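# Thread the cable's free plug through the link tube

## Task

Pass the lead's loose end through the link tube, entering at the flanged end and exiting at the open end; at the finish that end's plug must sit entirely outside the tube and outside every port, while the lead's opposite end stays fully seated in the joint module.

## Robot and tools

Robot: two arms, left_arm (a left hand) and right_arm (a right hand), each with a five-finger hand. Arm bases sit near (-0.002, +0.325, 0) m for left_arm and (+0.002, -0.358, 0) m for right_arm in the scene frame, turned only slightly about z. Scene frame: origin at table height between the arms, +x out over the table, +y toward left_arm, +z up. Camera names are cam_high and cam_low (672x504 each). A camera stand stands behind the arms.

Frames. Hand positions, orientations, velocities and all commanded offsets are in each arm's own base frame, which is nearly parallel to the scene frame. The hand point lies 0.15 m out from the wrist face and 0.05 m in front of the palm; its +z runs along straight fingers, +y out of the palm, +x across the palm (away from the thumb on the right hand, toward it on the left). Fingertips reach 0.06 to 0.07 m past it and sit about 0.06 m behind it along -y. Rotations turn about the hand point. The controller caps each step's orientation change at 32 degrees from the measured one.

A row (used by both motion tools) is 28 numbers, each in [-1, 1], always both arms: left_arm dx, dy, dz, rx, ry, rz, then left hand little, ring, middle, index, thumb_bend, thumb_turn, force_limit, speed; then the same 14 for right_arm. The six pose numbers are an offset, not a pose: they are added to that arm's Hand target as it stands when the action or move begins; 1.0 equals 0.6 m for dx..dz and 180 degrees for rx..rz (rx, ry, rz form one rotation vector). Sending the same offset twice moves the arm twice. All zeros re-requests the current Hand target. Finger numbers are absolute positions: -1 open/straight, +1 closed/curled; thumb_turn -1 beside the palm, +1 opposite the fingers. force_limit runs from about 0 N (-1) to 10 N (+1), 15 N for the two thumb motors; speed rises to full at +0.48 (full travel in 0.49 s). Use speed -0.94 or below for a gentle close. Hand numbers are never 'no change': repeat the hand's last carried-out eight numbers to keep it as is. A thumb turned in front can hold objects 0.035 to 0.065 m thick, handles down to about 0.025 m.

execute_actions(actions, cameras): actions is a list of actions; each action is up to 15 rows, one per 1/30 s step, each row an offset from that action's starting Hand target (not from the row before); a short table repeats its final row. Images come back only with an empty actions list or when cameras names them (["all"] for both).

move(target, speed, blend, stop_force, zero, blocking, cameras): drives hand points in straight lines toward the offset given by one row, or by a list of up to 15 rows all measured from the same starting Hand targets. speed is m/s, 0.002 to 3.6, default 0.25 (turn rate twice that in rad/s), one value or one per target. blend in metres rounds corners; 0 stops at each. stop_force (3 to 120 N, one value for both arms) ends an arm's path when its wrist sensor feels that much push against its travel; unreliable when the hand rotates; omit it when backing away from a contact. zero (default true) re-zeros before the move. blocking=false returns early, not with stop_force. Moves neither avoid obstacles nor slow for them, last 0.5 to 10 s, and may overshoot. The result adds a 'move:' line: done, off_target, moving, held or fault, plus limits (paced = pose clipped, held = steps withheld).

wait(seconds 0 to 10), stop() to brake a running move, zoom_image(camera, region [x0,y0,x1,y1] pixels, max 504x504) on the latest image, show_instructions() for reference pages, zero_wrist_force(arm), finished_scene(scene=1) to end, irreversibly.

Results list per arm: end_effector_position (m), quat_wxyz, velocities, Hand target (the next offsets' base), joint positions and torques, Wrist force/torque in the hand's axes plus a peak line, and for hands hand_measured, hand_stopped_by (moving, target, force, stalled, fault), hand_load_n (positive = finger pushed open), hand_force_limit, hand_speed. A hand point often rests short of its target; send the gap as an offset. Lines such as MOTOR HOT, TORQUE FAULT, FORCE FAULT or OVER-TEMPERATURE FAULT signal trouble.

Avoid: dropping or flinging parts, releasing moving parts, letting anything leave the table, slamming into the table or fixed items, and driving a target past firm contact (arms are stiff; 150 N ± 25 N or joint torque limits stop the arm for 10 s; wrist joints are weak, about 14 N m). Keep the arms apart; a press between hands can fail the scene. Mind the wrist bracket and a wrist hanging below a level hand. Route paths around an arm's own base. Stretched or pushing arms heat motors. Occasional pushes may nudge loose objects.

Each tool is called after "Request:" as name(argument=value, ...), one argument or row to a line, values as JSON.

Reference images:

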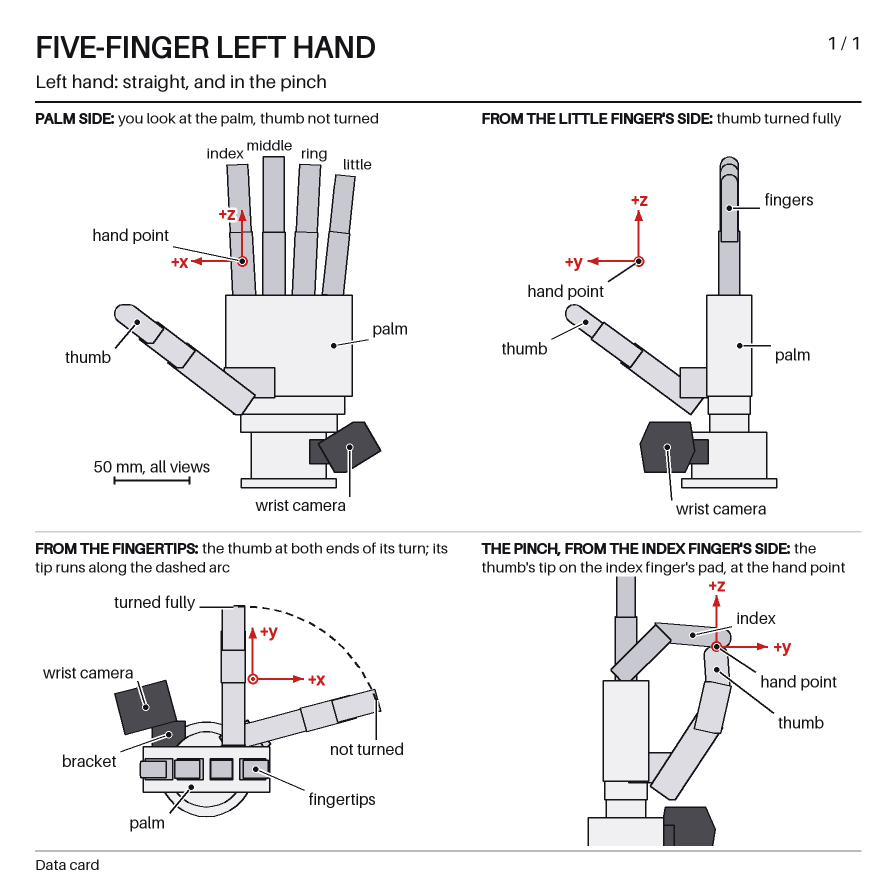

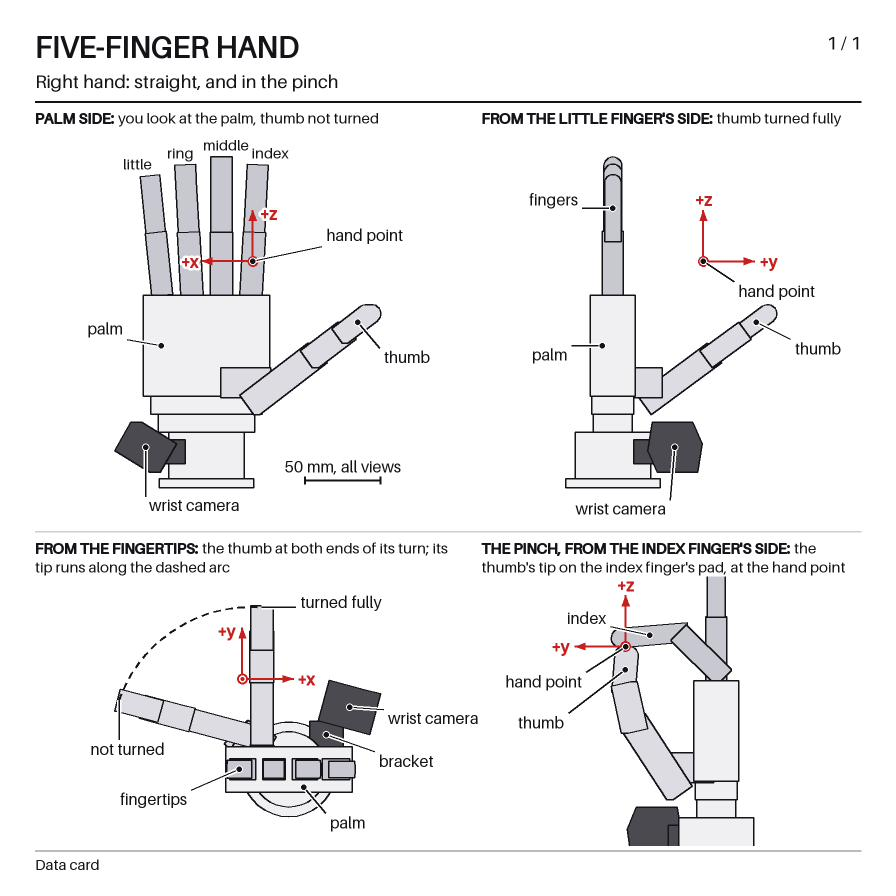

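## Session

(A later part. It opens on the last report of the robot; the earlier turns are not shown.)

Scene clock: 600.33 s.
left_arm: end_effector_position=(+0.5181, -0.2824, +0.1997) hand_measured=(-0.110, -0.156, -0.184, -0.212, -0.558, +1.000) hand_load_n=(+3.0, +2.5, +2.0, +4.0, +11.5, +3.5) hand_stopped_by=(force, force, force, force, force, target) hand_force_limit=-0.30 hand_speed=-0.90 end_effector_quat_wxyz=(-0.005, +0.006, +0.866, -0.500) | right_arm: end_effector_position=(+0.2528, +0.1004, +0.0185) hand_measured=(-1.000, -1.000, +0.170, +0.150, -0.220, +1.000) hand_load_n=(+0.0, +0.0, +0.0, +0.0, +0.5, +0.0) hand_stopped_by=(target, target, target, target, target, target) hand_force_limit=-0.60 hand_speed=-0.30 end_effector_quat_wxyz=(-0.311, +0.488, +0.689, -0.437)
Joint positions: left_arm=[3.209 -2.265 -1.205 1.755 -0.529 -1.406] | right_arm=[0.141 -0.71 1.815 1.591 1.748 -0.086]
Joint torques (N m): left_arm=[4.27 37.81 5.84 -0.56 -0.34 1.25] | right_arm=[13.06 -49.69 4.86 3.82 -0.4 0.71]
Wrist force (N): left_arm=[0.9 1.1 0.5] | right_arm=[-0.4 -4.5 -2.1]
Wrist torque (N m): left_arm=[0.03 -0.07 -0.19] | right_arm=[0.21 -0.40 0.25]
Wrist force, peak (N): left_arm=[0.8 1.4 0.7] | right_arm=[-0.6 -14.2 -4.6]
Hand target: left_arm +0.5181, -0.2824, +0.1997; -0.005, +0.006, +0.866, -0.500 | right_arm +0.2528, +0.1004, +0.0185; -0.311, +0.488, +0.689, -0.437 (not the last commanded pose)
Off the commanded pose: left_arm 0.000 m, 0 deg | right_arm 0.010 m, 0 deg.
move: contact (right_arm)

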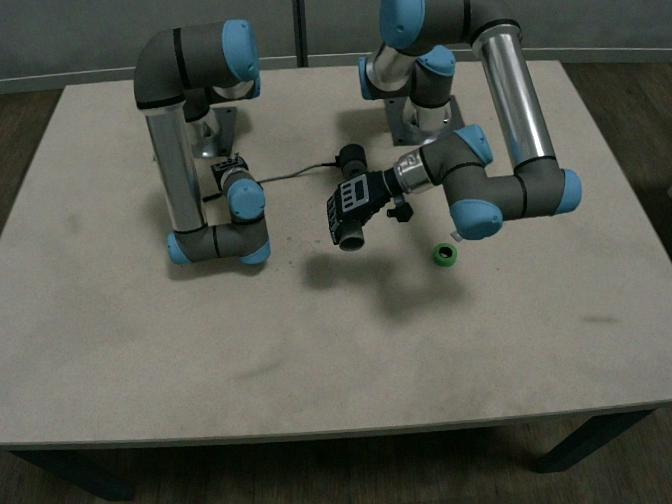

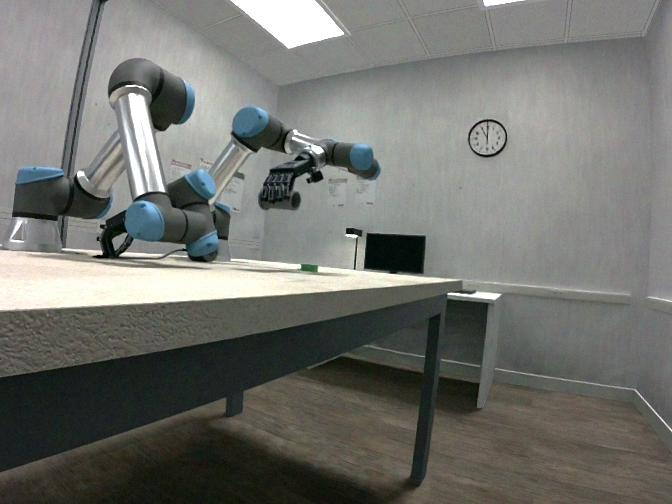

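Request:
move(
  target=[
    [0,0,0,0,0,0,0.5,0.5,0.5,0.5,0.4,1,-0.3,-0.9,0,0,-0.002,0,0,0,-1,-1,0.6,0.6,-0.22,1,-0.6,-0.85],
  ],
  speed=0.015,
  cameras=["all"],
)

Request:
zoom_image(
  camera="cam_low",
  region=[85, 235, 125, 265],
)

Scene clock: 604.87 s.
left_arm: end_effector_position=(+0.5181, -0.2824, +0.1997) hand_measured=(-0.110, -0.156, -0.184, -0.212, -0.558, +1.000) hand_load_n=(+3.0, +2.5, +2.0, +4.0, +11.0, +3.0) hand_stopped_by=(force, force, force, force, force, target) hand_force_limit=-0.30 hand_speed=-0.90 end_effector_quat_wxyz=(-0.005, +0.006, +0.866, -0.500) | right_arm: end_effector_position=(+0.2528, +0.1004, +0.0173) hand_measured=(-1.000, -1.000, +0.238, +0.288, -0.220, +1.000) hand_load_n=(+0.0, +0.0, +3.5, +3.0, -1.5, +0.5) hand_stopped_by=(target, target, force, force, target, target) hand_force_limit=-0.60 hand_speed=-0.85 end_effector_quat_wxyz=(-0.311, +0.488, +0.689, -0.437)
Joint positions: left_arm=[3.209 -2.265 -1.205 1.755 -0.529 -1.406] | right_arm=[0.141 -0.708 1.814 1.589 1.748 -0.086]
Joint torques (N m): left_arm=[4.37 38.04 5.86 -0.53 -0.33 1.35] | right_arm=[13.52 -31.71 -20.01 -1.92 -0.27 0.58]
Wrist force (N): left_arm=[0.9 1.2 0.7] | right_arm=[-1.9 -15.0 -4.5]
Wrist torque (N m): left_arm=[0.04 -0.06 -0.18] | right_arm=[-0.09 -0.38 0.07]
Wrist force, peak (N): left_arm=[0.9 1.4 0.7] | right_arm=[-1.7 -15.8 -4.9]
Hand target: left_arm +0.5181, -0.2824, +0.1997; -0.005, +0.006, +0.866, -0.500 | right_arm +0.2528, +0.1004, +0.0173; -0.311, +0.488, +0.689, -0.437
Off the commanded pose: left_arm 0.000 m, 0 deg | right_arm 0.000 m, 0 deg.
move: done

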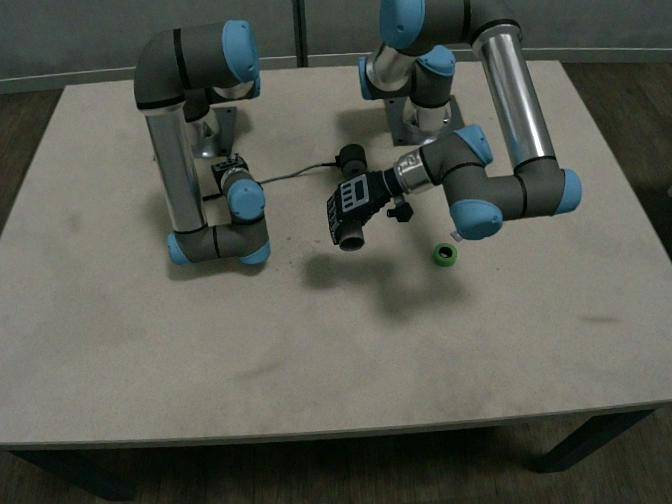

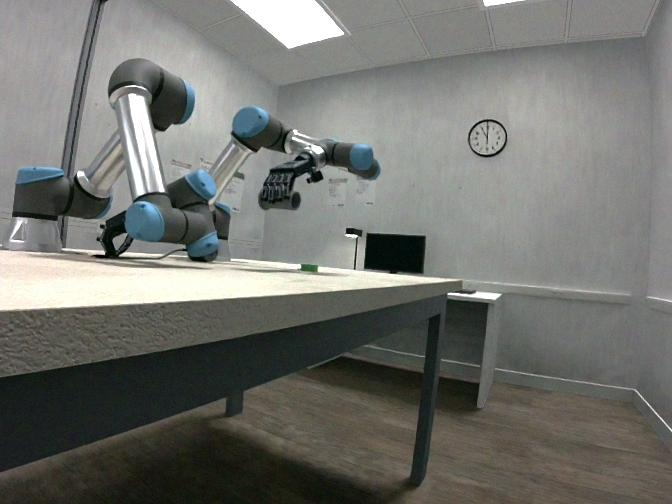

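Scaled by 12.600 from the camera's 672x504 image, which has a finer 960x720 frame.

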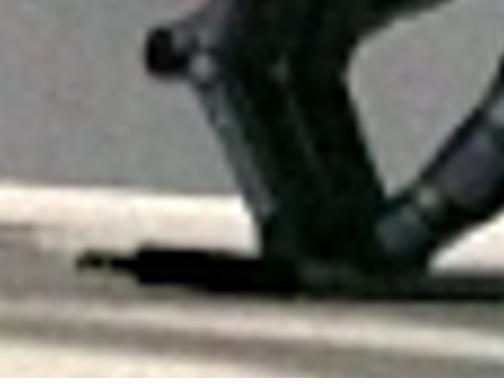

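Request:
move(
  target=[
    [0,0,0,0,0,0,0.5,0.5,0.5,0.5,0.4,1,-0.3,-0.9,0,0,0.05,0,0,0,-1,-1,0.6,0.6,-0.22,1,-0.6,-0.85],
  ],
  speed=0.05,
  cameras=["all"],
)

Request:
zoom_image(
  camera="cam_low",
  region=[75, 215, 155, 265],
)

Scene clock: 610.67 s.
left_arm: end_effector_position=(+0.5181, -0.2824, +0.1997) hand_measured=(-0.110, -0.156, -0.184, -0.212, -0.558, +1.000) hand_load_n=(+3.0, +2.5, +2.0, +4.0, +11.5, +3.5) hand_stopped_by=(force, force, force, force, force, target) hand_force_limit=-0.30 hand_speed=-0.90 end_effector_quat_wxyz=(-0.005, +0.006, +0.866, -0.500) | right_arm: end_effector_position=(+0.2528, +0.1004, +0.0471) hand_measured=(-1.000, -1.000, +0.238, +0.288, -0.220, +1.000) hand_load_n=(-0.5, -0.5, +0.0, +2.5, +0.5, +0.0) hand_stopped_by=(target, target, force, force, target, target) hand_force_limit=-0.60 hand_speed=-0.85 end_effector_quat_wxyz=(-0.311, +0.488, +0.689, -0.437)
Joint positions: left_arm=[3.209 -2.265 -1.205 1.755 -0.529 -1.406] | right_arm=[0.141 -0.772 1.825 1.642 1.748 -0.086]
Joint torques (N m): left_arm=[3.93 37.67 5.86 -0.53 -0.32 1.23] | right_arm=[9.3 -50.82 4.94 5.45 0.94 0.36]
Wrist force (N): left_arm=[0.7 1.0 0.5] | right_arm=[-0.2 -1.3 -1.5]
Wrist torque (N m): left_arm=[0.02 -0.05 -0.19] | right_arm=[0.30 -0.44 0.31]
Wrist force, peak (N): left_arm=[0.9 1.4 0.8] | right_arm=[-1.7 -16.1 -5.1]
Hand target: left_arm +0.5181, -0.2824, +0.1997; -0.005, +0.006, +0.866, -0.500 | right_arm +0.2528, +0.1004, +0.0473; -0.311, +0.488, +0.689, -0.437
Off the commanded pose: left_arm 0.000 m, 0 deg | right_arm 0.000 m, 0 deg.
move: done

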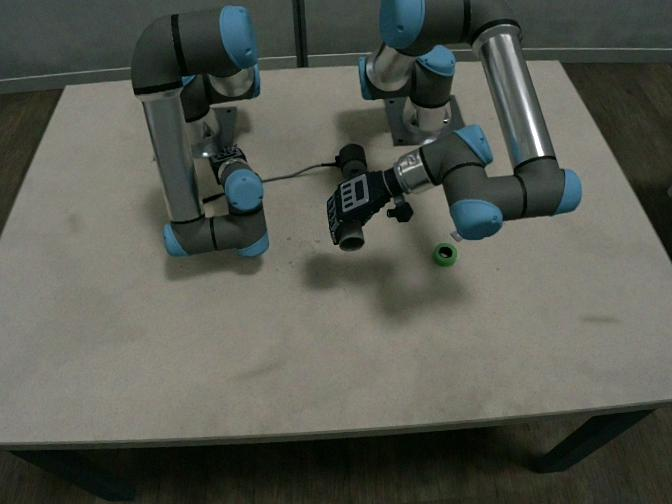

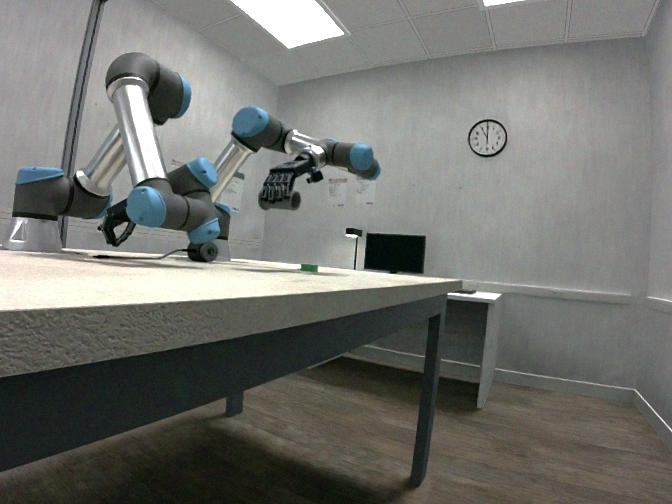

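Scaled by 6.300 from the camera's 672x504 image, which has a finer 960x720 frame.

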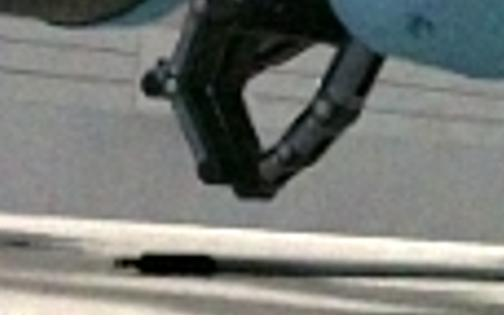

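Request:
move(
  target=[
    [0,0,0,0,0,0,0.5,0.5,0.5,0.5,0.4,1,-0.3,-0.9,0,0,-0.02,0,0,0,-1,-1,-0.15,-0.12,-0.3,1,-0.6,-0.3],
    [0,0,0,0,0,0,0.5,0.5,0.5,0.5,0.4,1,-0.3,-0.9,0,0,-0.0405,0,0,0,-1,-1,-0.15,-0.12,-0.3,1,-0.6,-0.3],
  ],
  speed=0.04,
)

Request:
move(
  target=[
    [0,0,-0,0,0,0,0.5,0.5,0.5,0.5,0.4,1,-0.3,-0.9,0,0,-0.01,0,0,0,-1,-1,-0.15,-0.12,-0.3,1,-0.6,-0.3],
  ],
  speed=0.015,
  stop_force=3.5,
  cameras=["all"],
)

Request:
zoom_image(
  camera="cam_low",
  region=[85, 235, 125, 265],
)

Scene clock: 651.17 s.
left_arm: end_effector_position=(+0.5181, -0.2824, +0.1997) hand_measured=(-0.110, -0.156, -0.184, -0.212, -0.558, +1.000) hand_load_n=(+3.0, +2.5, +2.0, +4.0, +11.0, +3.5) hand_stopped_by=(force, force, force, force, force, target) hand_force_limit=-0.30 hand_speed=-0.90 end_effector_quat_wxyz=(-0.005, +0.006, +0.866, -0.500) | right_arm: end_effector_position=(+0.2528, +0.1004, +0.0231) hand_measured=(-1.000, -1.000, -0.150, -0.120, -0.300, +1.000) hand_load_n=(+0.0, +0.0, +0.0, +0.0, +0.0, +0.0) hand_stopped_by=(target, target, target, target, target, target) hand_force_limit=-0.60 hand_speed=-0.30 end_effector_quat_wxyz=(-0.311, +0.488, +0.689, -0.437) end_effector_velocity=(+0.000, +0.000, -0.002) end_effector_angular_velocity=(+0.000, +0.001, +0.000)
Joint positions: left_arm=[3.209 -2.265 -1.205 1.755 -0.529 -1.406] | right_arm=[0.141 -0.72 1.817 1.599 1.748 -0.086]
Joint velocities: left_arm=[within noise] | right_arm=[0 0.005 -0.001 -0.003 0 -0.001]
Joint torques (N m): left_arm=[4.13 38.18 5.84 -0.48 -0.24 1.11] | right_arm=[11.16 -35.77 -19.87 -0.55 -0.28 0.39]
Wrist force (N): left_arm=[0.7 1.1 0.6] | right_arm=[-0.7 -1.2 -1.2]
Wrist torque (N m): left_arm=[0.03 -0.03 -0.20] | right_arm=[0.27 -0.39 0.31]
Wrist force, peak (N): left_arm=[1.1 1.3 0.6] | right_arm=[-0.3 -1.4 -1.7]
Hand target: left_arm +0.5181, -0.2824, +0.1997; -0.005, +0.006, +0.866, -0.500 | right_arm +0.2528, +0.1004, +0.0230; -0.311, +0.488, +0.689, -0.437
Off the commanded pose: left_arm 0.000 m, 0 deg | right_arm 0.000 m, 0 deg.
move: done

Scene clock: 652.73 s.
left_arm: end_effector_position=(+0.5181, -0.2824, +0.1997) hand_measured=(-0.110, -0.156, -0.184, -0.212, -0.558, +1.000) hand_load_n=(+3.5, +2.5, +2.0, +4.0, +11.0, +3.0) hand_stopped_by=(force, force, force, force, force, target) hand_force_limit=-0.30 hand_speed=-0.90 end_effector_quat_wxyz=(-0.005, +0.006, +0.866, -0.500) | right_arm: end_effector_position=(+0.2528, +0.1004, +0.0197) hand_measured=(-1.000, -1.000, -0.150, -0.120, -0.300, +1.000) hand_load_n=(+0.0, +0.0, +0.0, +0.0, +0.0, +0.0) hand_stopped_by=(target, target, target, target, target, target) hand_force_limit=-0.60 hand_speed=-0.30 end_effector_quat_wxyz=(-0.311, +0.488, +0.689, -0.437)
Joint positions: left_arm=[3.209 -2.265 -1.205 1.755 -0.529 -1.406] | right_arm=[0.141 -0.713 1.815 1.593 1.748 -0.086]
Joint torques (N m): left_arm=[3.93 37.85 5.92 -0.55 -0.22 1.03] | right_arm=[10.93 -48.5 5.31 3.18 -0.07 0.31]
Wrist force (N): left_arm=[0.8 1.2 0.6] | right_arm=[-0.5 -5.4 -3.3]
Wrist torque (N m): left_arm=[0.04 -0.05 -0.19] | right_arm=[0.29 -0.37 0.22]
Wrist force, peak (N): left_arm=[1.0 1.5 0.6] | right_arm=[-0.9 -12.4 -7.9]
Hand target: left_arm +0.5181, -0.2824, +0.1997; -0.005, +0.006, +0.866, -0.500 | right_arm +0.2528, +0.1004, +0.0197; -0.311, +0.488, +0.689, -0.437 (not the last commanded pose)
Off the commanded pose: left_arm 0.000 m, 0 deg | right_arm 0.003 m, 0 deg.
move: contact (right_arm)

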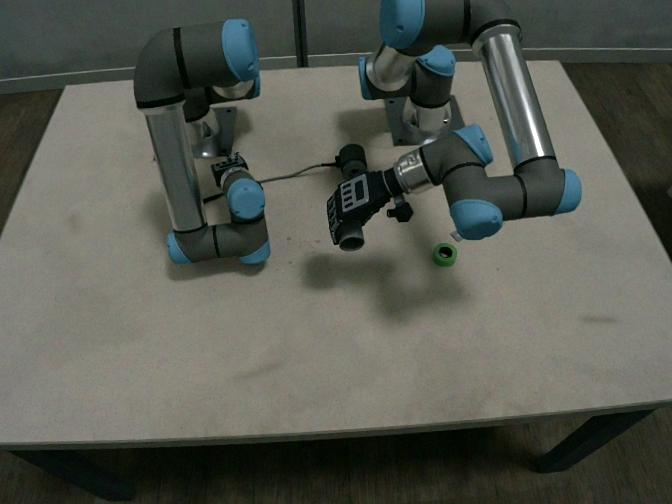

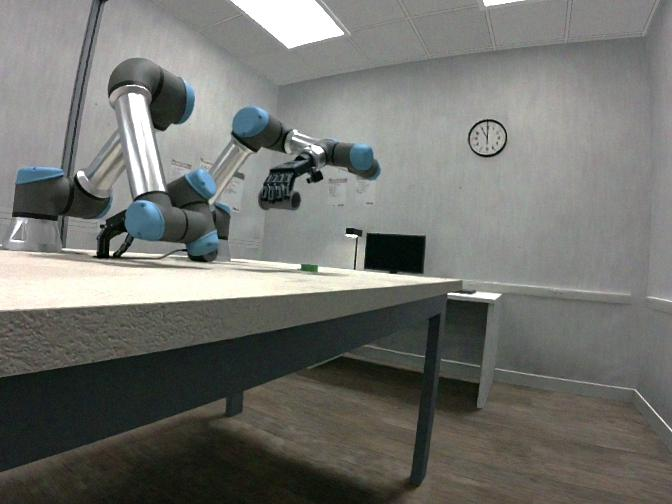

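Scaled by 12.600 from the camera's 672x504 image, which has a finer 960x720 frame.

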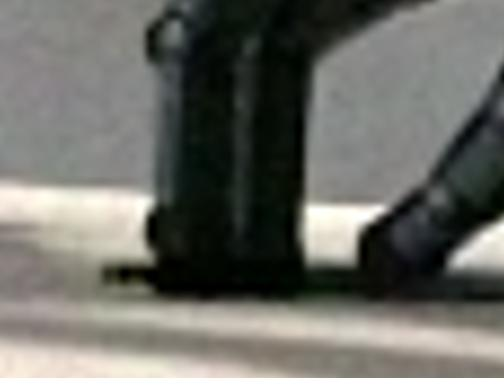

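Request:
move(
  target=[
    [0,0,-0,0,0,0,0.5,0.5,0.5,0.5,0.4,1,-0.3,-0.9,0,0,0.0025,0,0,0,-1,-1,0,0,-0.28,1,-0.6,-0.6],
  ],
  speed=0.015,
)

Request:
move(
  target=[
    [0,0,-0,0,0,0,0.5,0.5,0.5,0.5,0.4,1,-0.3,-0.9,0,0,-0.0012,0,0,0,-1,-1,0.05,0.08,-0.25,1,-0.6,-0.6],
  ],
  speed=0.015,
  cameras=["all"],
)

Request:
zoom_image(
  camera="cam_low",
  region=[85, 235, 125, 265],
)

Scene clock: 660.87 s.
left_arm: end_effector_position=(+0.5181, -0.2824, +0.1997) hand_measured=(-0.110, -0.156, -0.184, -0.212, -0.558, +1.000) hand_load_n=(+3.5, +3.0, +2.0, +4.0, +11.0, +3.5) hand_stopped_by=(force, force, force, force, force, target) hand_force_limit=-0.30 hand_speed=-0.90 end_effector_quat_wxyz=(-0.005, +0.006, +0.866, -0.500) | right_arm: end_effector_position=(+0.2528, +0.1004, +0.0211) hand_measured=(-1.000, -1.000, -0.118, +0.000, -0.280, +1.000) hand_load_n=(+0.0, +0.0, +0.0, +0.0, +0.0, +0.0) hand_stopped_by=(target, target, force, target, target, target) hand_force_limit=-0.60 hand_speed=-0.60 end_effector_quat_wxyz=(-0.311, +0.488, +0.689, -0.437)
Joint positions: left_arm=[3.209 -2.265 -1.205 1.755 -0.529 -1.406] | right_arm=[0.141 -0.716 1.816 1.596 1.748 -0.086]
Joint torques (N m): left_arm=[3.74 38.07 5.99 -0.62 -0.21 1.13] | right_arm=[11.29 -51.06 5.83 5.74 -0.1 0.34]
Wrist force (N): left_arm=[0.7 1.1 0.7] | right_arm=[-0.4 -1.3 -1.2]
Wrist torque (N m): left_arm=[0.03 -0.03 -0.20] | right_arm=[0.25 -0.42 0.32]
Wrist force, peak (N): left_arm=[0.9 1.3 0.9] | right_arm=[-0.5 -12.2 -1.2]
Hand target: left_arm +0.5181, -0.2824, +0.1997; -0.005, +0.006, +0.866, -0.500 | right_arm +0.2528, +0.1004, +0.0212; -0.311, +0.488, +0.689, -0.437
Off the commanded pose: left_arm 0.000 m, 0 deg | right_arm 0.000 m, 0 deg.
move: done

Scene clock: 661.57 s.
left_arm: end_effector_position=(+0.5181, -0.2824, +0.1997) hand_measured=(-0.110, -0.156, -0.184, -0.212, -0.558, +1.000) hand_load_n=(+3.0, +2.5, +1.5, +4.0, +11.0, +3.0) hand_stopped_by=(force, force, force, force, force, target) hand_force_limit=-0.30 hand_speed=-0.90 end_effector_quat_wxyz=(-0.005, +0.006, +0.866, -0.500) | right_arm: end_effector_position=(+0.2527, +0.1004, +0.0205) hand_measured=(-1.000, -1.000, +0.050, +0.080, -0.250, +1.000) hand_load_n=(+0.0, +0.0, +0.0, +0.0, +0.0, +0.0) hand_stopped_by=(target, target, target, target, target, target) hand_force_limit=-0.60 hand_speed=-0.60 end_effector_quat_wxyz=(-0.311, +0.488, +0.689, -0.437)
Joint positions: left_arm=[3.209 -2.265 -1.205 1.755 -0.529 -1.406] | right_arm=[0.141 -0.715 1.816 1.595 1.748 -0.086]
Joint torques (N m): left_arm=[3.7 38.18 5.66 -0.51 -0.22 1.01] | right_arm=[11.46 -34.85 -19.83 -0.29 -0.09 0.44]
Wrist force (N): left_arm=[0.7 1.1 0.5] | right_arm=[-0.6 -1.1 -1.4]
Wrist torque (N m): left_arm=[0.04 -0.04 -0.20] | right_arm=[0.30 -0.40 0.31]
Wrist force, peak (N): left_arm=[0.8 1.4 0.7] | right_arm=[-0.7 -1.4 -1.4]
Hand target: left_arm +0.5181, -0.2824, +0.1997; -0.005, +0.006, +0.866, -0.500 | right_arm +0.2528, +0.1004, +0.0205; -0.311, +0.488, +0.689, -0.437
Off the commanded pose: left_arm 0.000 m, 0 deg | right_arm 0.000 m, 0 deg.
move: done

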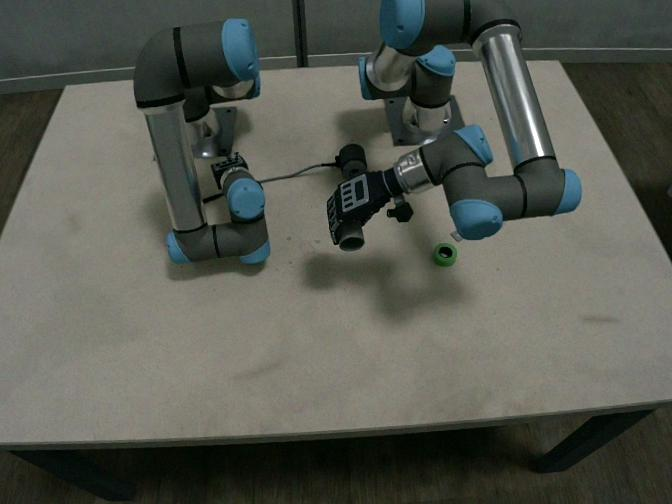

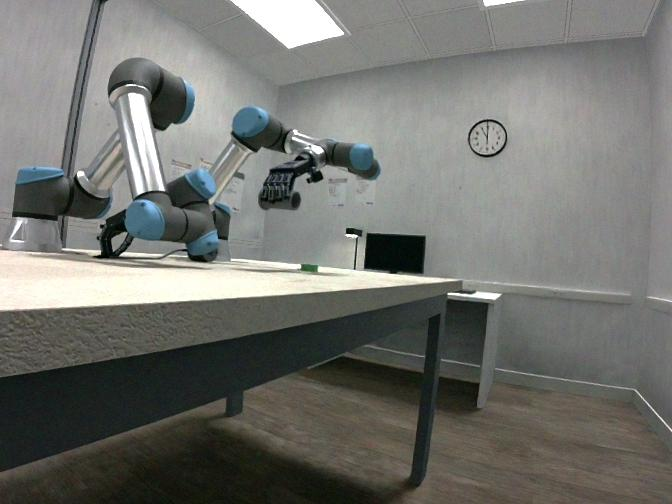

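Scaled by 12.600 from the camera's 672x504 image, which has a finer 960x720 frame.

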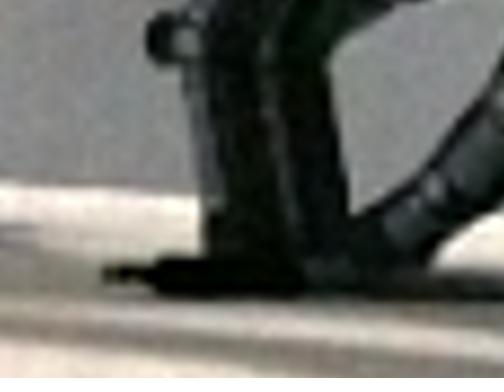

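Request:
move(
  target=[
    [0,0,0,0,0,0,0.5,0.5,0.5,0.5,0.4,1,-0.3,-0.9,0,0,0.012,0,0,0,-1,-1,-0.15,-0.12,-0.3,1,-0.4,-0.3],
    [0,0,0,0,0,0,0.5,0.5,0.5,0.5,0.4,1,-0.3,-0.9,-0.0127,-0.0043,0.012,0,0,0,-1,-1,-0.15,-0.12,-0.3,1,-0.4,-0.3],
    [0,0,0,0,0,0,0.5,0.5,0.5,0.5,0.4,1,-0.3,-0.9,-0.0127,-0.0043,0,0,0,0,-1,-1,-0.15,-0.12,-0.3,1,-0.4,-0.3],
  ],
  speed=0.04,
  cameras=["all"],
)

Request:
zoom_image(
  camera="cam_low",
  region=[85, 235, 125, 265],
)

Request:
move(
  target=[
    [0,0,0,0,0,0,0.5,0.5,0.5,0.5,0.4,1,-0.3,-0.9,0,0,-0.005,0,0,0,-1,-1,-0.02,0,-0.27,1,-0.4,-0.6],
  ],
  speed=0.02,
  stop_force=4,
  cameras=["all"],
)

Request:
zoom_image(
  camera="cam_low",
  region=[85, 235, 125, 265],
)

Scene clock: 682.73 s.
left_arm: end_effector_position=(+0.5181, -0.2824, +0.1997) hand_measured=(-0.110, -0.156, -0.184, -0.212, -0.558, +1.000) hand_load_n=(+3.0, +2.5, +2.0, +4.0, +11.0, +3.0) hand_stopped_by=(force, force, force, force, force, target) hand_force_limit=-0.30 hand_speed=-0.90 end_effector_quat_wxyz=(-0.005, +0.006, +0.866, -0.500) | right_arm: end_effector_position=(+0.2452, +0.0979, +0.0207) hand_measured=(-1.000, -1.000, -0.150, -0.120, -0.298, +1.000) hand_load_n=(+0.0, +0.0, +0.0, +0.0, -7.0, +0.0) hand_stopped_by=(target, target, target, target, target, target) hand_force_limit=-0.40 hand_speed=-0.30 end_effector_quat_wxyz=(-0.311, +0.488, +0.689, -0.437)
Joint positions: left_arm=[3.209 -2.265 -1.205 1.755 -0.529 -1.406] | right_arm=[0.137 -0.724 1.841 1.578 1.751 -0.087]
Joint torques (N m): left_arm=[3.73 38.21 5.8 -0.48 -0.16 0.91] | right_arm=[-12.47 -30.92 -18.81 -1.89 0.97 -1]
Wrist force (N): left_arm=[0.7 1.2 0.6] | right_arm=[-1.3 -11.1 -6.2]
Wrist torque (N m): left_arm=[0.04 -0.05 -0.19] | right_arm=[-0.09 -0.35 0.18]
Wrist force, peak (N): left_arm=[1.0 1.5 0.5] | right_arm=[-1.4 -11.0 -6.4]
Hand target: left_arm +0.5181, -0.2824, +0.1997; -0.005, +0.006, +0.866, -0.500 | right_arm +0.2452, +0.0979, +0.0205; -0.311, +0.488, +0.689, -0.437
Off the commanded pose: left_arm 0.000 m, 0 deg | right_arm 0.000 m, 0 deg.
move: done

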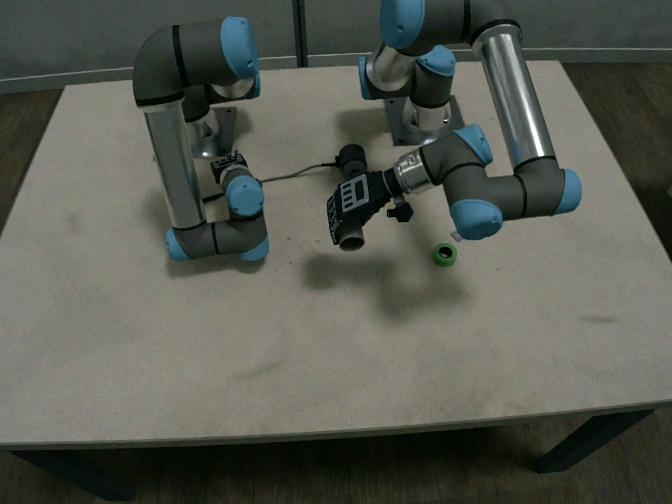

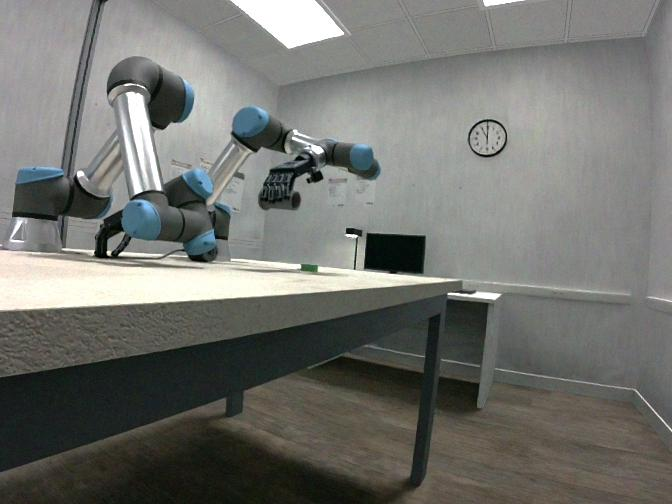

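Scaled by 12.600 from the camera's 672x504 image, which has a finer 960x720 frame.

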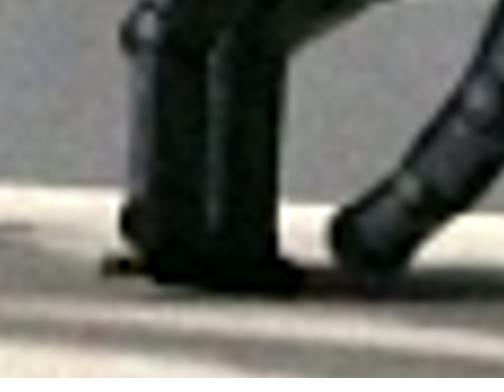

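Scene clock: 683.83 s.
left_arm: end_effector_position=(+0.5181, -0.2824, +0.1997) hand_measured=(-0.110, -0.156, -0.184, -0.212, -0.558, +1.000) hand_load_n=(+3.0, +2.5, +2.0, +4.0, +11.5, +3.5) hand_stopped_by=(force, force, force, force, force, target) hand_force_limit=-0.30 hand_speed=-0.90 end_effector_quat_wxyz=(-0.005, +0.006, +0.866, -0.500) | right_arm: end_effector_position=(+0.2452, +0.0979, +0.0201) hand_measured=(-1.000, -1.000, -0.044, +0.000, -0.268, +1.000) hand_load_n=(+0.0, +0.0, +2.0, +0.0, -3.0, +1.0) hand_stopped_by=(target, target, force, target, target, target) hand_force_limit=-0.40 hand_speed=-0.60 end_effector_quat_wxyz=(-0.311, +0.488, +0.689, -0.437)
Joint positions: left_arm=[3.209 -2.265 -1.205 1.755 -0.529 -1.406] | right_arm=[0.137 -0.723 1.841 1.577 1.751 -0.087]
Joint torques (N m): left_arm=[3.73 38.27 5.97 -0.64 -0.19 0.87] | right_arm=[-12.16 -47.64 1.06 1.98 0.88 -1.08]
Wrist force (N): left_arm=[0.7 1.1 0.6] | right_arm=[-1.4 -9.8 -3.2]
Wrist torque (N m): left_arm=[0.03 -0.04 -0.19] | right_arm=[0.15 -0.37 0.16]
Wrist force, peak (N): left_arm=[0.9 1.3 0.7] | right_arm=[-1.8 -14.8 -5.9]
Hand target: left_arm +0.5181, -0.2824, +0.1997; -0.005, +0.006, +0.866, -0.500 | right_arm +0.2452, +0.0979, +0.0201; -0.311, +0.488, +0.689, -0.437 (not the last commanded pose)
Off the commanded pose: left_arm 0.000 m, 0 deg | right_arm 0.003 m, 0 deg.
move: contact (right_arm)

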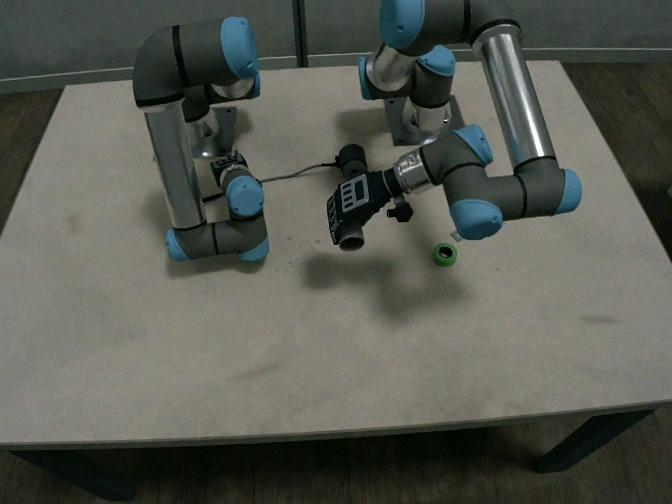

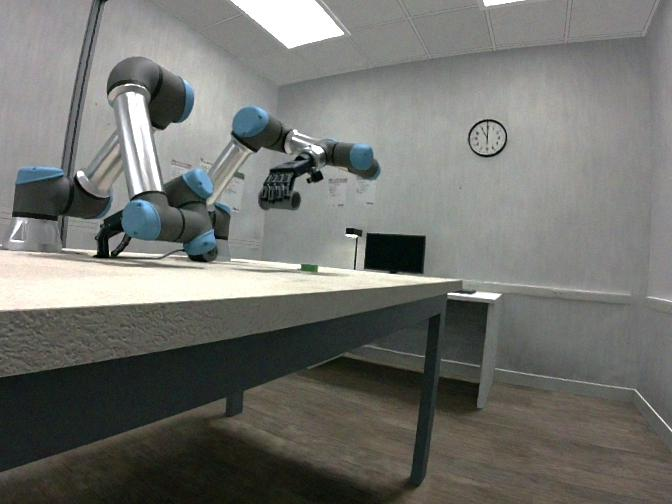

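Scaled by 12.600 from the camera's 672x504 image, which has a finer 960x720 frame.

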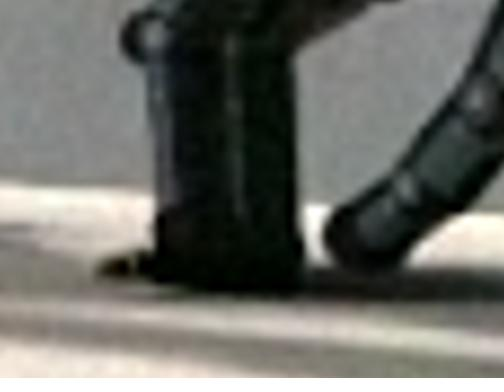

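Request:
move(
  target=[0,0,0,0,0,0, 0.5,0.5,0.5,0.5,0.4,1,-0.3,-0.9, 0,0,0.033,0,0,0, -1,-1,-0.15,-0.12,-0.3,1,-0.4,-0.6],
  speed=0.08,
  cameras=["all"],
)

Scene clock: 702.27 s.
left_arm: end_effector_position=(+0.5181, -0.2824, +0.1997) hand_measured=(-0.110, -0.156, -0.184, -0.212, -0.558, +1.000) hand_load_n=(+3.0, +2.5, +1.5, +4.0, +11.0, +3.0) hand_stopped_by=(force, force, force, force, force, target) hand_force_limit=-0.30 hand_speed=-0.90 end_effector_quat_wxyz=(-0.005, +0.006, +0.866, -0.500) | right_arm: end_effector_position=(+0.2452, +0.0979, +0.0398) hand_measured=(-1.000, -1.000, -0.150, -0.120, -0.300, +1.000) hand_load_n=(+0.0, +0.0, +0.0, +0.0, +0.0, +0.0) hand_stopped_by=(target, target, target, target, target, target) hand_force_limit=-0.40 hand_speed=-0.60 end_effector_quat_wxyz=(-0.311, +0.488, +0.689, -0.437) end_effector_velocity=(+0.000, +0.000, +0.002) end_effector_angular_velocity=(+0.001, +0.000, +0.000)
Joint positions: left_arm=[3.209 -2.265 -1.205 1.755 -0.529 -1.406] | right_arm=[0.137 -0.766 1.849 1.613 1.751 -0.087]
Joint velocities: left_arm=[within noise] | right_arm=[0 -0.005 0.001 0.003 0 -0.001]
Joint torques (N m): left_arm=[3.38 38.28 5.46 -0.53 -0.1 0.81] | right_arm=[-11.37 -48.2 4.61 5.76 0.47 -1.06]
Wrist force (N): left_arm=[0.7 1.0 0.7] | right_arm=[-0.2 -1.2 -1.4]
Wrist torque (N m): left_arm=[0.01 -0.03 -0.20] | right_arm=[0.29 -0.43 0.30]
Wrist force, peak (N): left_arm=[0.9 1.4 0.8] | right_arm=[-1.3 -10.6 -3.8]
Hand target: left_arm +0.5181, -0.2824, +0.1997; -0.005, +0.006, +0.866, -0.500 | right_arm +0.2452, +0.0979, +0.0399; -0.311, +0.488, +0.689, -0.437
Off the commanded pose: left_arm 0.000 m, 0 deg | right_arm 0.000 m, 0 deg.
move: done

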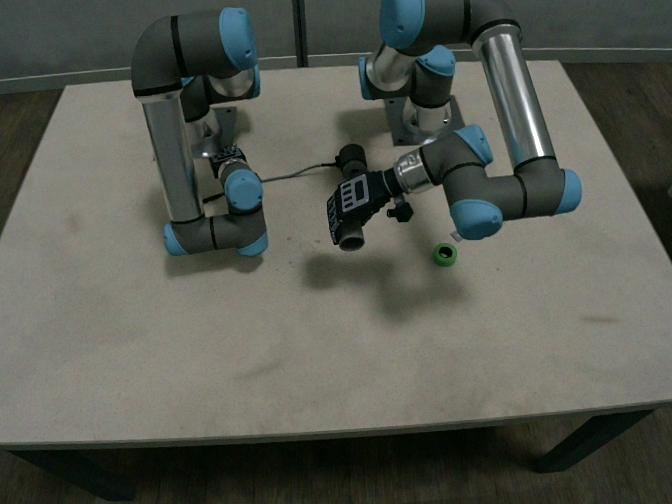

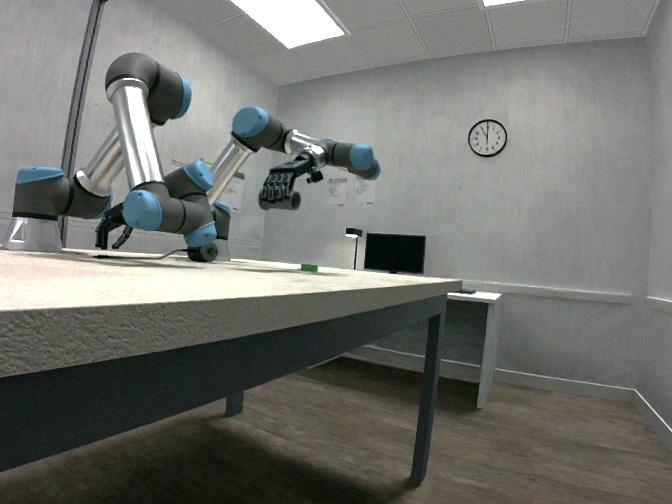

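Request:
zoom_image(
  camera="cam_low",
  region=[60, 200, 220, 280],
)

Request:
zoom_image(
  camera="cam_high",
  region=[180, 130, 290, 230],
)

Scaled by 3.150 from the camera's 672x504 image, which has a finer 960x720 frame.

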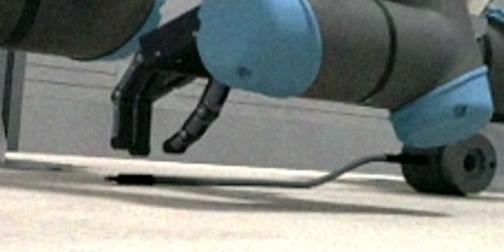

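Scaled by 4.582 from the camera's 672x504 image, which has a finer 960x720 frame.

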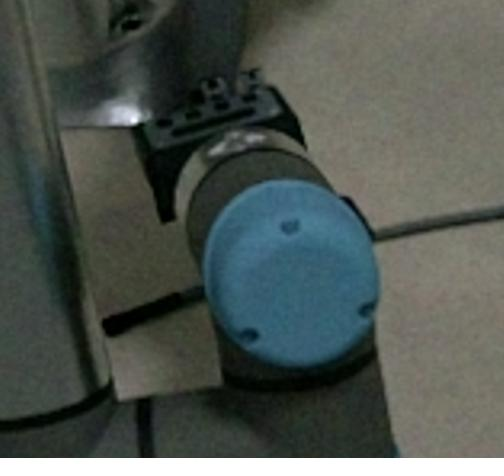

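Request:
move(
  target=[
    [0,0,0,0,0,0, 0.5,0.5,0.5,0.5,0.4,1,-0.3,-0.9, 0.0158,0.005,0,0,0,0, -1,-1,-0.15,-0.12,-0.3,1,-0.4,-0.6],
    [0,0,0,0,0,0, 0.5,0.5,0.5,0.5,0.4,1,-0.3,-0.9, 0.0158,0.005,-0.0318,0,0,0, -1,-1,-0.15,-0.12,-0.3,1,-0.4,-0.6],
  ],
  speed=0.04,
  cameras=["all"],
)

Request:
zoom_image(
  camera="cam_low",
  region=[80, 220, 140, 270],
)

Request:
zoom_image(
  camera="cam_high",
  region=[190, 170, 250, 220],
)

Scene clock: 735.80 s.
left_arm: end_effector_position=(+0.5181, -0.2824, +0.1997) hand_measured=(-0.110, -0.156, -0.184, -0.212, -0.558, +1.000) hand_load_n=(+3.5, +2.5, +2.0, +4.0, +11.0, +3.0) hand_stopped_by=(force, force, force, force, force, target) hand_force_limit=-0.30 hand_speed=-0.90 end_effector_quat_wxyz=(-0.005, +0.006, +0.866, -0.500) | right_arm: end_effector_position=(+0.2546, +0.1009, +0.0210) hand_measured=(-1.000, -1.000, -0.150, -0.120, -0.300, +1.000) hand_load_n=(+0.0, -0.5, +0.0, +0.0, +0.5, +0.0) hand_stopped_by=(target, target, target, target, target, target) hand_force_limit=-0.40 hand_speed=-0.60 end_effector_quat_wxyz=(-0.311, +0.488, +0.689, -0.437)
Joint positions: left_arm=[3.209 -2.265 -1.205 1.755 -0.529 -1.406] | right_arm=[0.141 -0.713 1.81 1.599 1.748 -0.085]
Joint torques (N m): left_arm=[3.08 38.21 5.73 -0.5 -0.19 0.83] | right_arm=[13.96 -34.29 -19.15 -0.19 -0.11 0.82]
Wrist force (N): left_arm=[0.9 1.1 0.6] | right_arm=[-0.6 -1.4 -1.4]
Wrist torque (N m): left_arm=[0.03 -0.07 -0.18] | right_arm=[0.25 -0.39 0.30]
Wrist force, peak (N): left_arm=[0.9 1.4 0.7] | right_arm=[-0.5 -1.7 -1.6]
Hand target: left_arm +0.5181, -0.2824, +0.1997; -0.005, +0.006, +0.866, -0.500 | right_arm +0.2546, +0.1009, +0.0208; -0.311, +0.488, +0.689, -0.437
Off the commanded pose: left_arm 0.000 m, 0 deg | right_arm 0.000 m, 0 deg.
move: done

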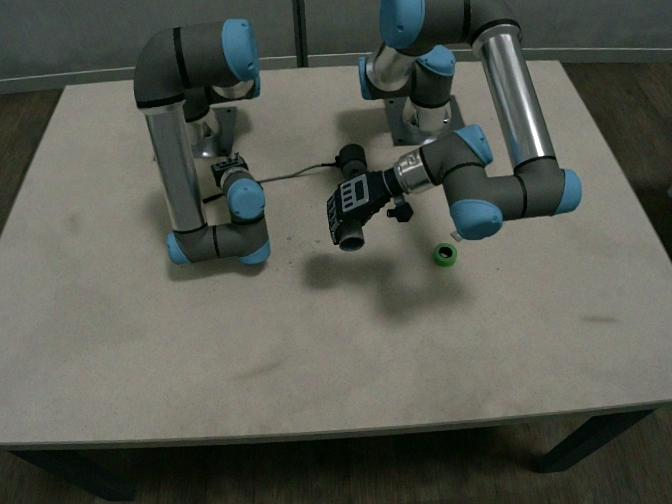

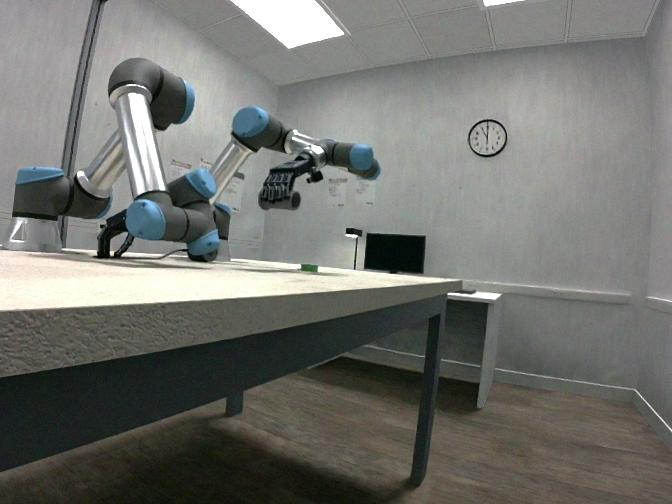

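Scaled by 8.400 from the camera's 672x504 image, which has a finer 960x720 frame.

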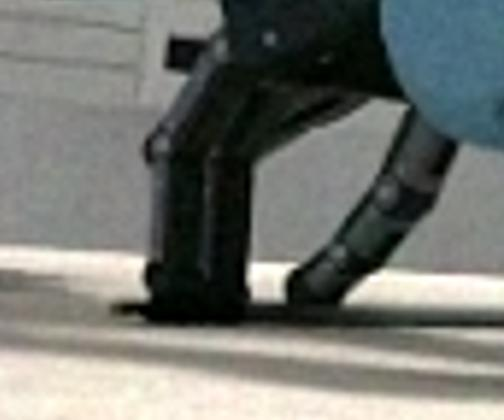

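Scaled by 8.400 from the camera's 672x504 image, which has a finer 960x720 frame.

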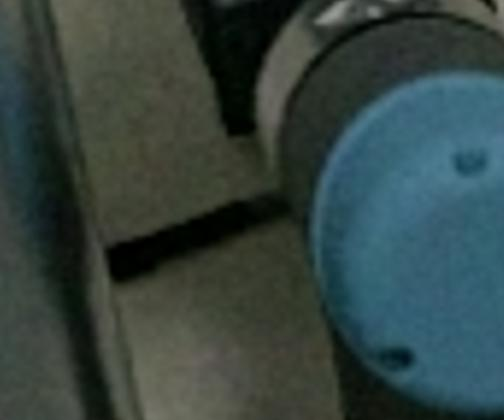

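Request:
move(
  target=[
    [0,0,0,0,0,0, 0.5,0.5,0.5,0.5,0.4,1,-0.3,-0.9, 0,0,0.025,0,0,0, -1,-1,-0.15,-0.12,-0.3,1,-0.4,-0.6],
    [0,0,0,0,0,0, 0.5,0.5,0.5,0.5,0.4,1,-0.3,-0.9, 0.0293,-0.0162,0.025,0,0,0, -1,-1,-0.15,-0.12,-0.3,1,-0.4,-0.6],
    [0,0,0,0,0,0, 0.5,0.5,0.5,0.5,0.4,1,-0.3,-0.9, 0.0293,-0.0162,0,0,0,0, -1,-1,-0.15,-0.12,-0.3,1,-0.4,-0.6],
  ],
  speed=0.05,
  cameras=["all"],
)

Request:
zoom_image(
  camera="cam_low",
  region=[80, 220, 140, 270],
)

Request:
zoom_image(
  camera="cam_high",
  region=[190, 170, 250, 220],
)

Scene clock: 773.20 s.
left_arm: end_effector_position=(+0.5181, -0.2824, +0.1997) hand_measured=(-0.110, -0.156, -0.184, -0.212, -0.558, +1.000) hand_load_n=(+3.0, +2.5, +1.5, +4.0, +11.0, +3.5) hand_stopped_by=(force, force, force, force, force, target) hand_force_limit=-0.30 hand_speed=-0.90 end_effector_quat_wxyz=(-0.005, +0.006, +0.866, -0.500) | right_arm: end_effector_position=(+0.2722, +0.0911, +0.0210) hand_measured=(-1.000, -1.000, -0.150, -0.120, -0.300, +1.000) hand_load_n=(+0.0, +0.0, +0.0, +0.0, +0.0, +0.0) hand_stopped_by=(target, target, target, target, target, target) hand_force_limit=-0.40 hand_speed=-0.60 end_effector_quat_wxyz=(-0.311, +0.488, +0.689, -0.437)
Joint positions: left_arm=[3.209 -2.265 -1.205 1.755 -0.529 -1.406] | right_arm=[0.115 -0.699 1.77 1.623 1.771 -0.097]
Joint torques (N m): left_arm=[3.06 38.51 5.91 -0.59 -0.05 0.74] | right_arm=[-12.92 -36.63 -19.52 -0.39 1.63 -1.42]
Wrist force (N): left_arm=[0.9 1.2 0.7] | right_arm=[-0.2 -1.5 -1.2]
Wrist torque (N m): left_arm=[0.04 -0.07 -0.18] | right_arm=[0.21 -0.43 0.37]
Wrist force, peak (N): left_arm=[1.1 1.3 0.5] | right_arm=[-0.3 -2.1 -1.3]
Hand target: left_arm +0.5181, -0.2824, +0.1997; -0.005, +0.006, +0.866, -0.500 | right_arm +0.2722, +0.0911, +0.0208; -0.311, +0.488, +0.689, -0.437
Off the commanded pose: left_arm 0.000 m, 0 deg | right_arm 0.000 m, 0 deg.
move: done

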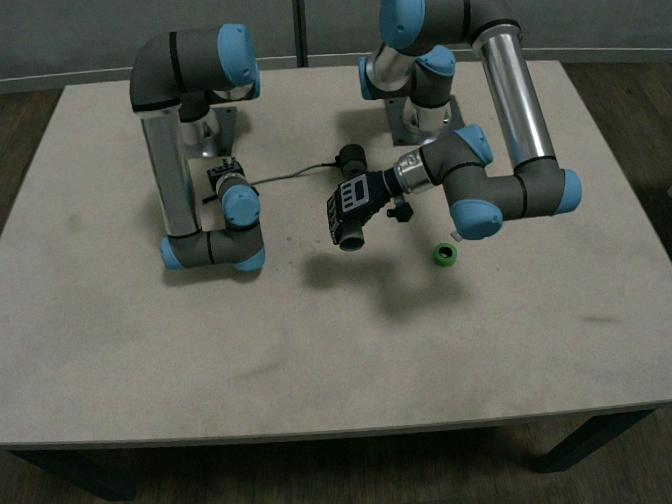

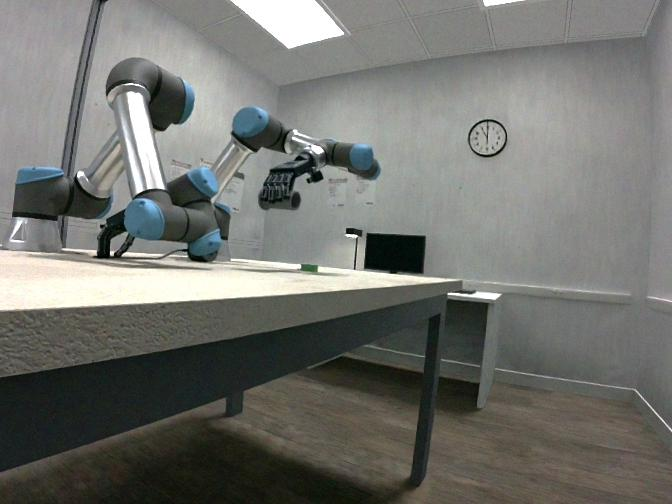

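Scaled by 8.400 from the camera's 672x504 image, which has a finer 960x720 frame.

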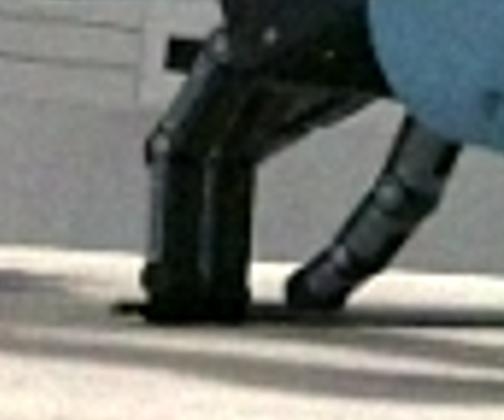

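Scaled by 8.400 from the camera's 672x504 image, which has a finer 960x720 frame.

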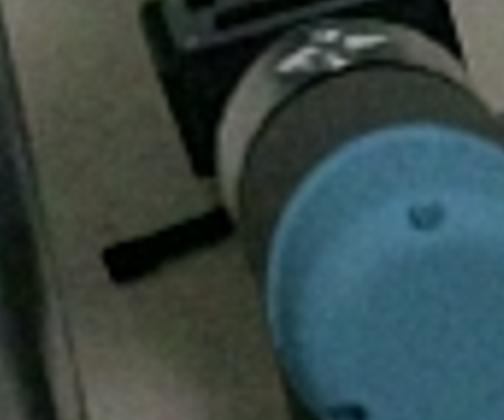

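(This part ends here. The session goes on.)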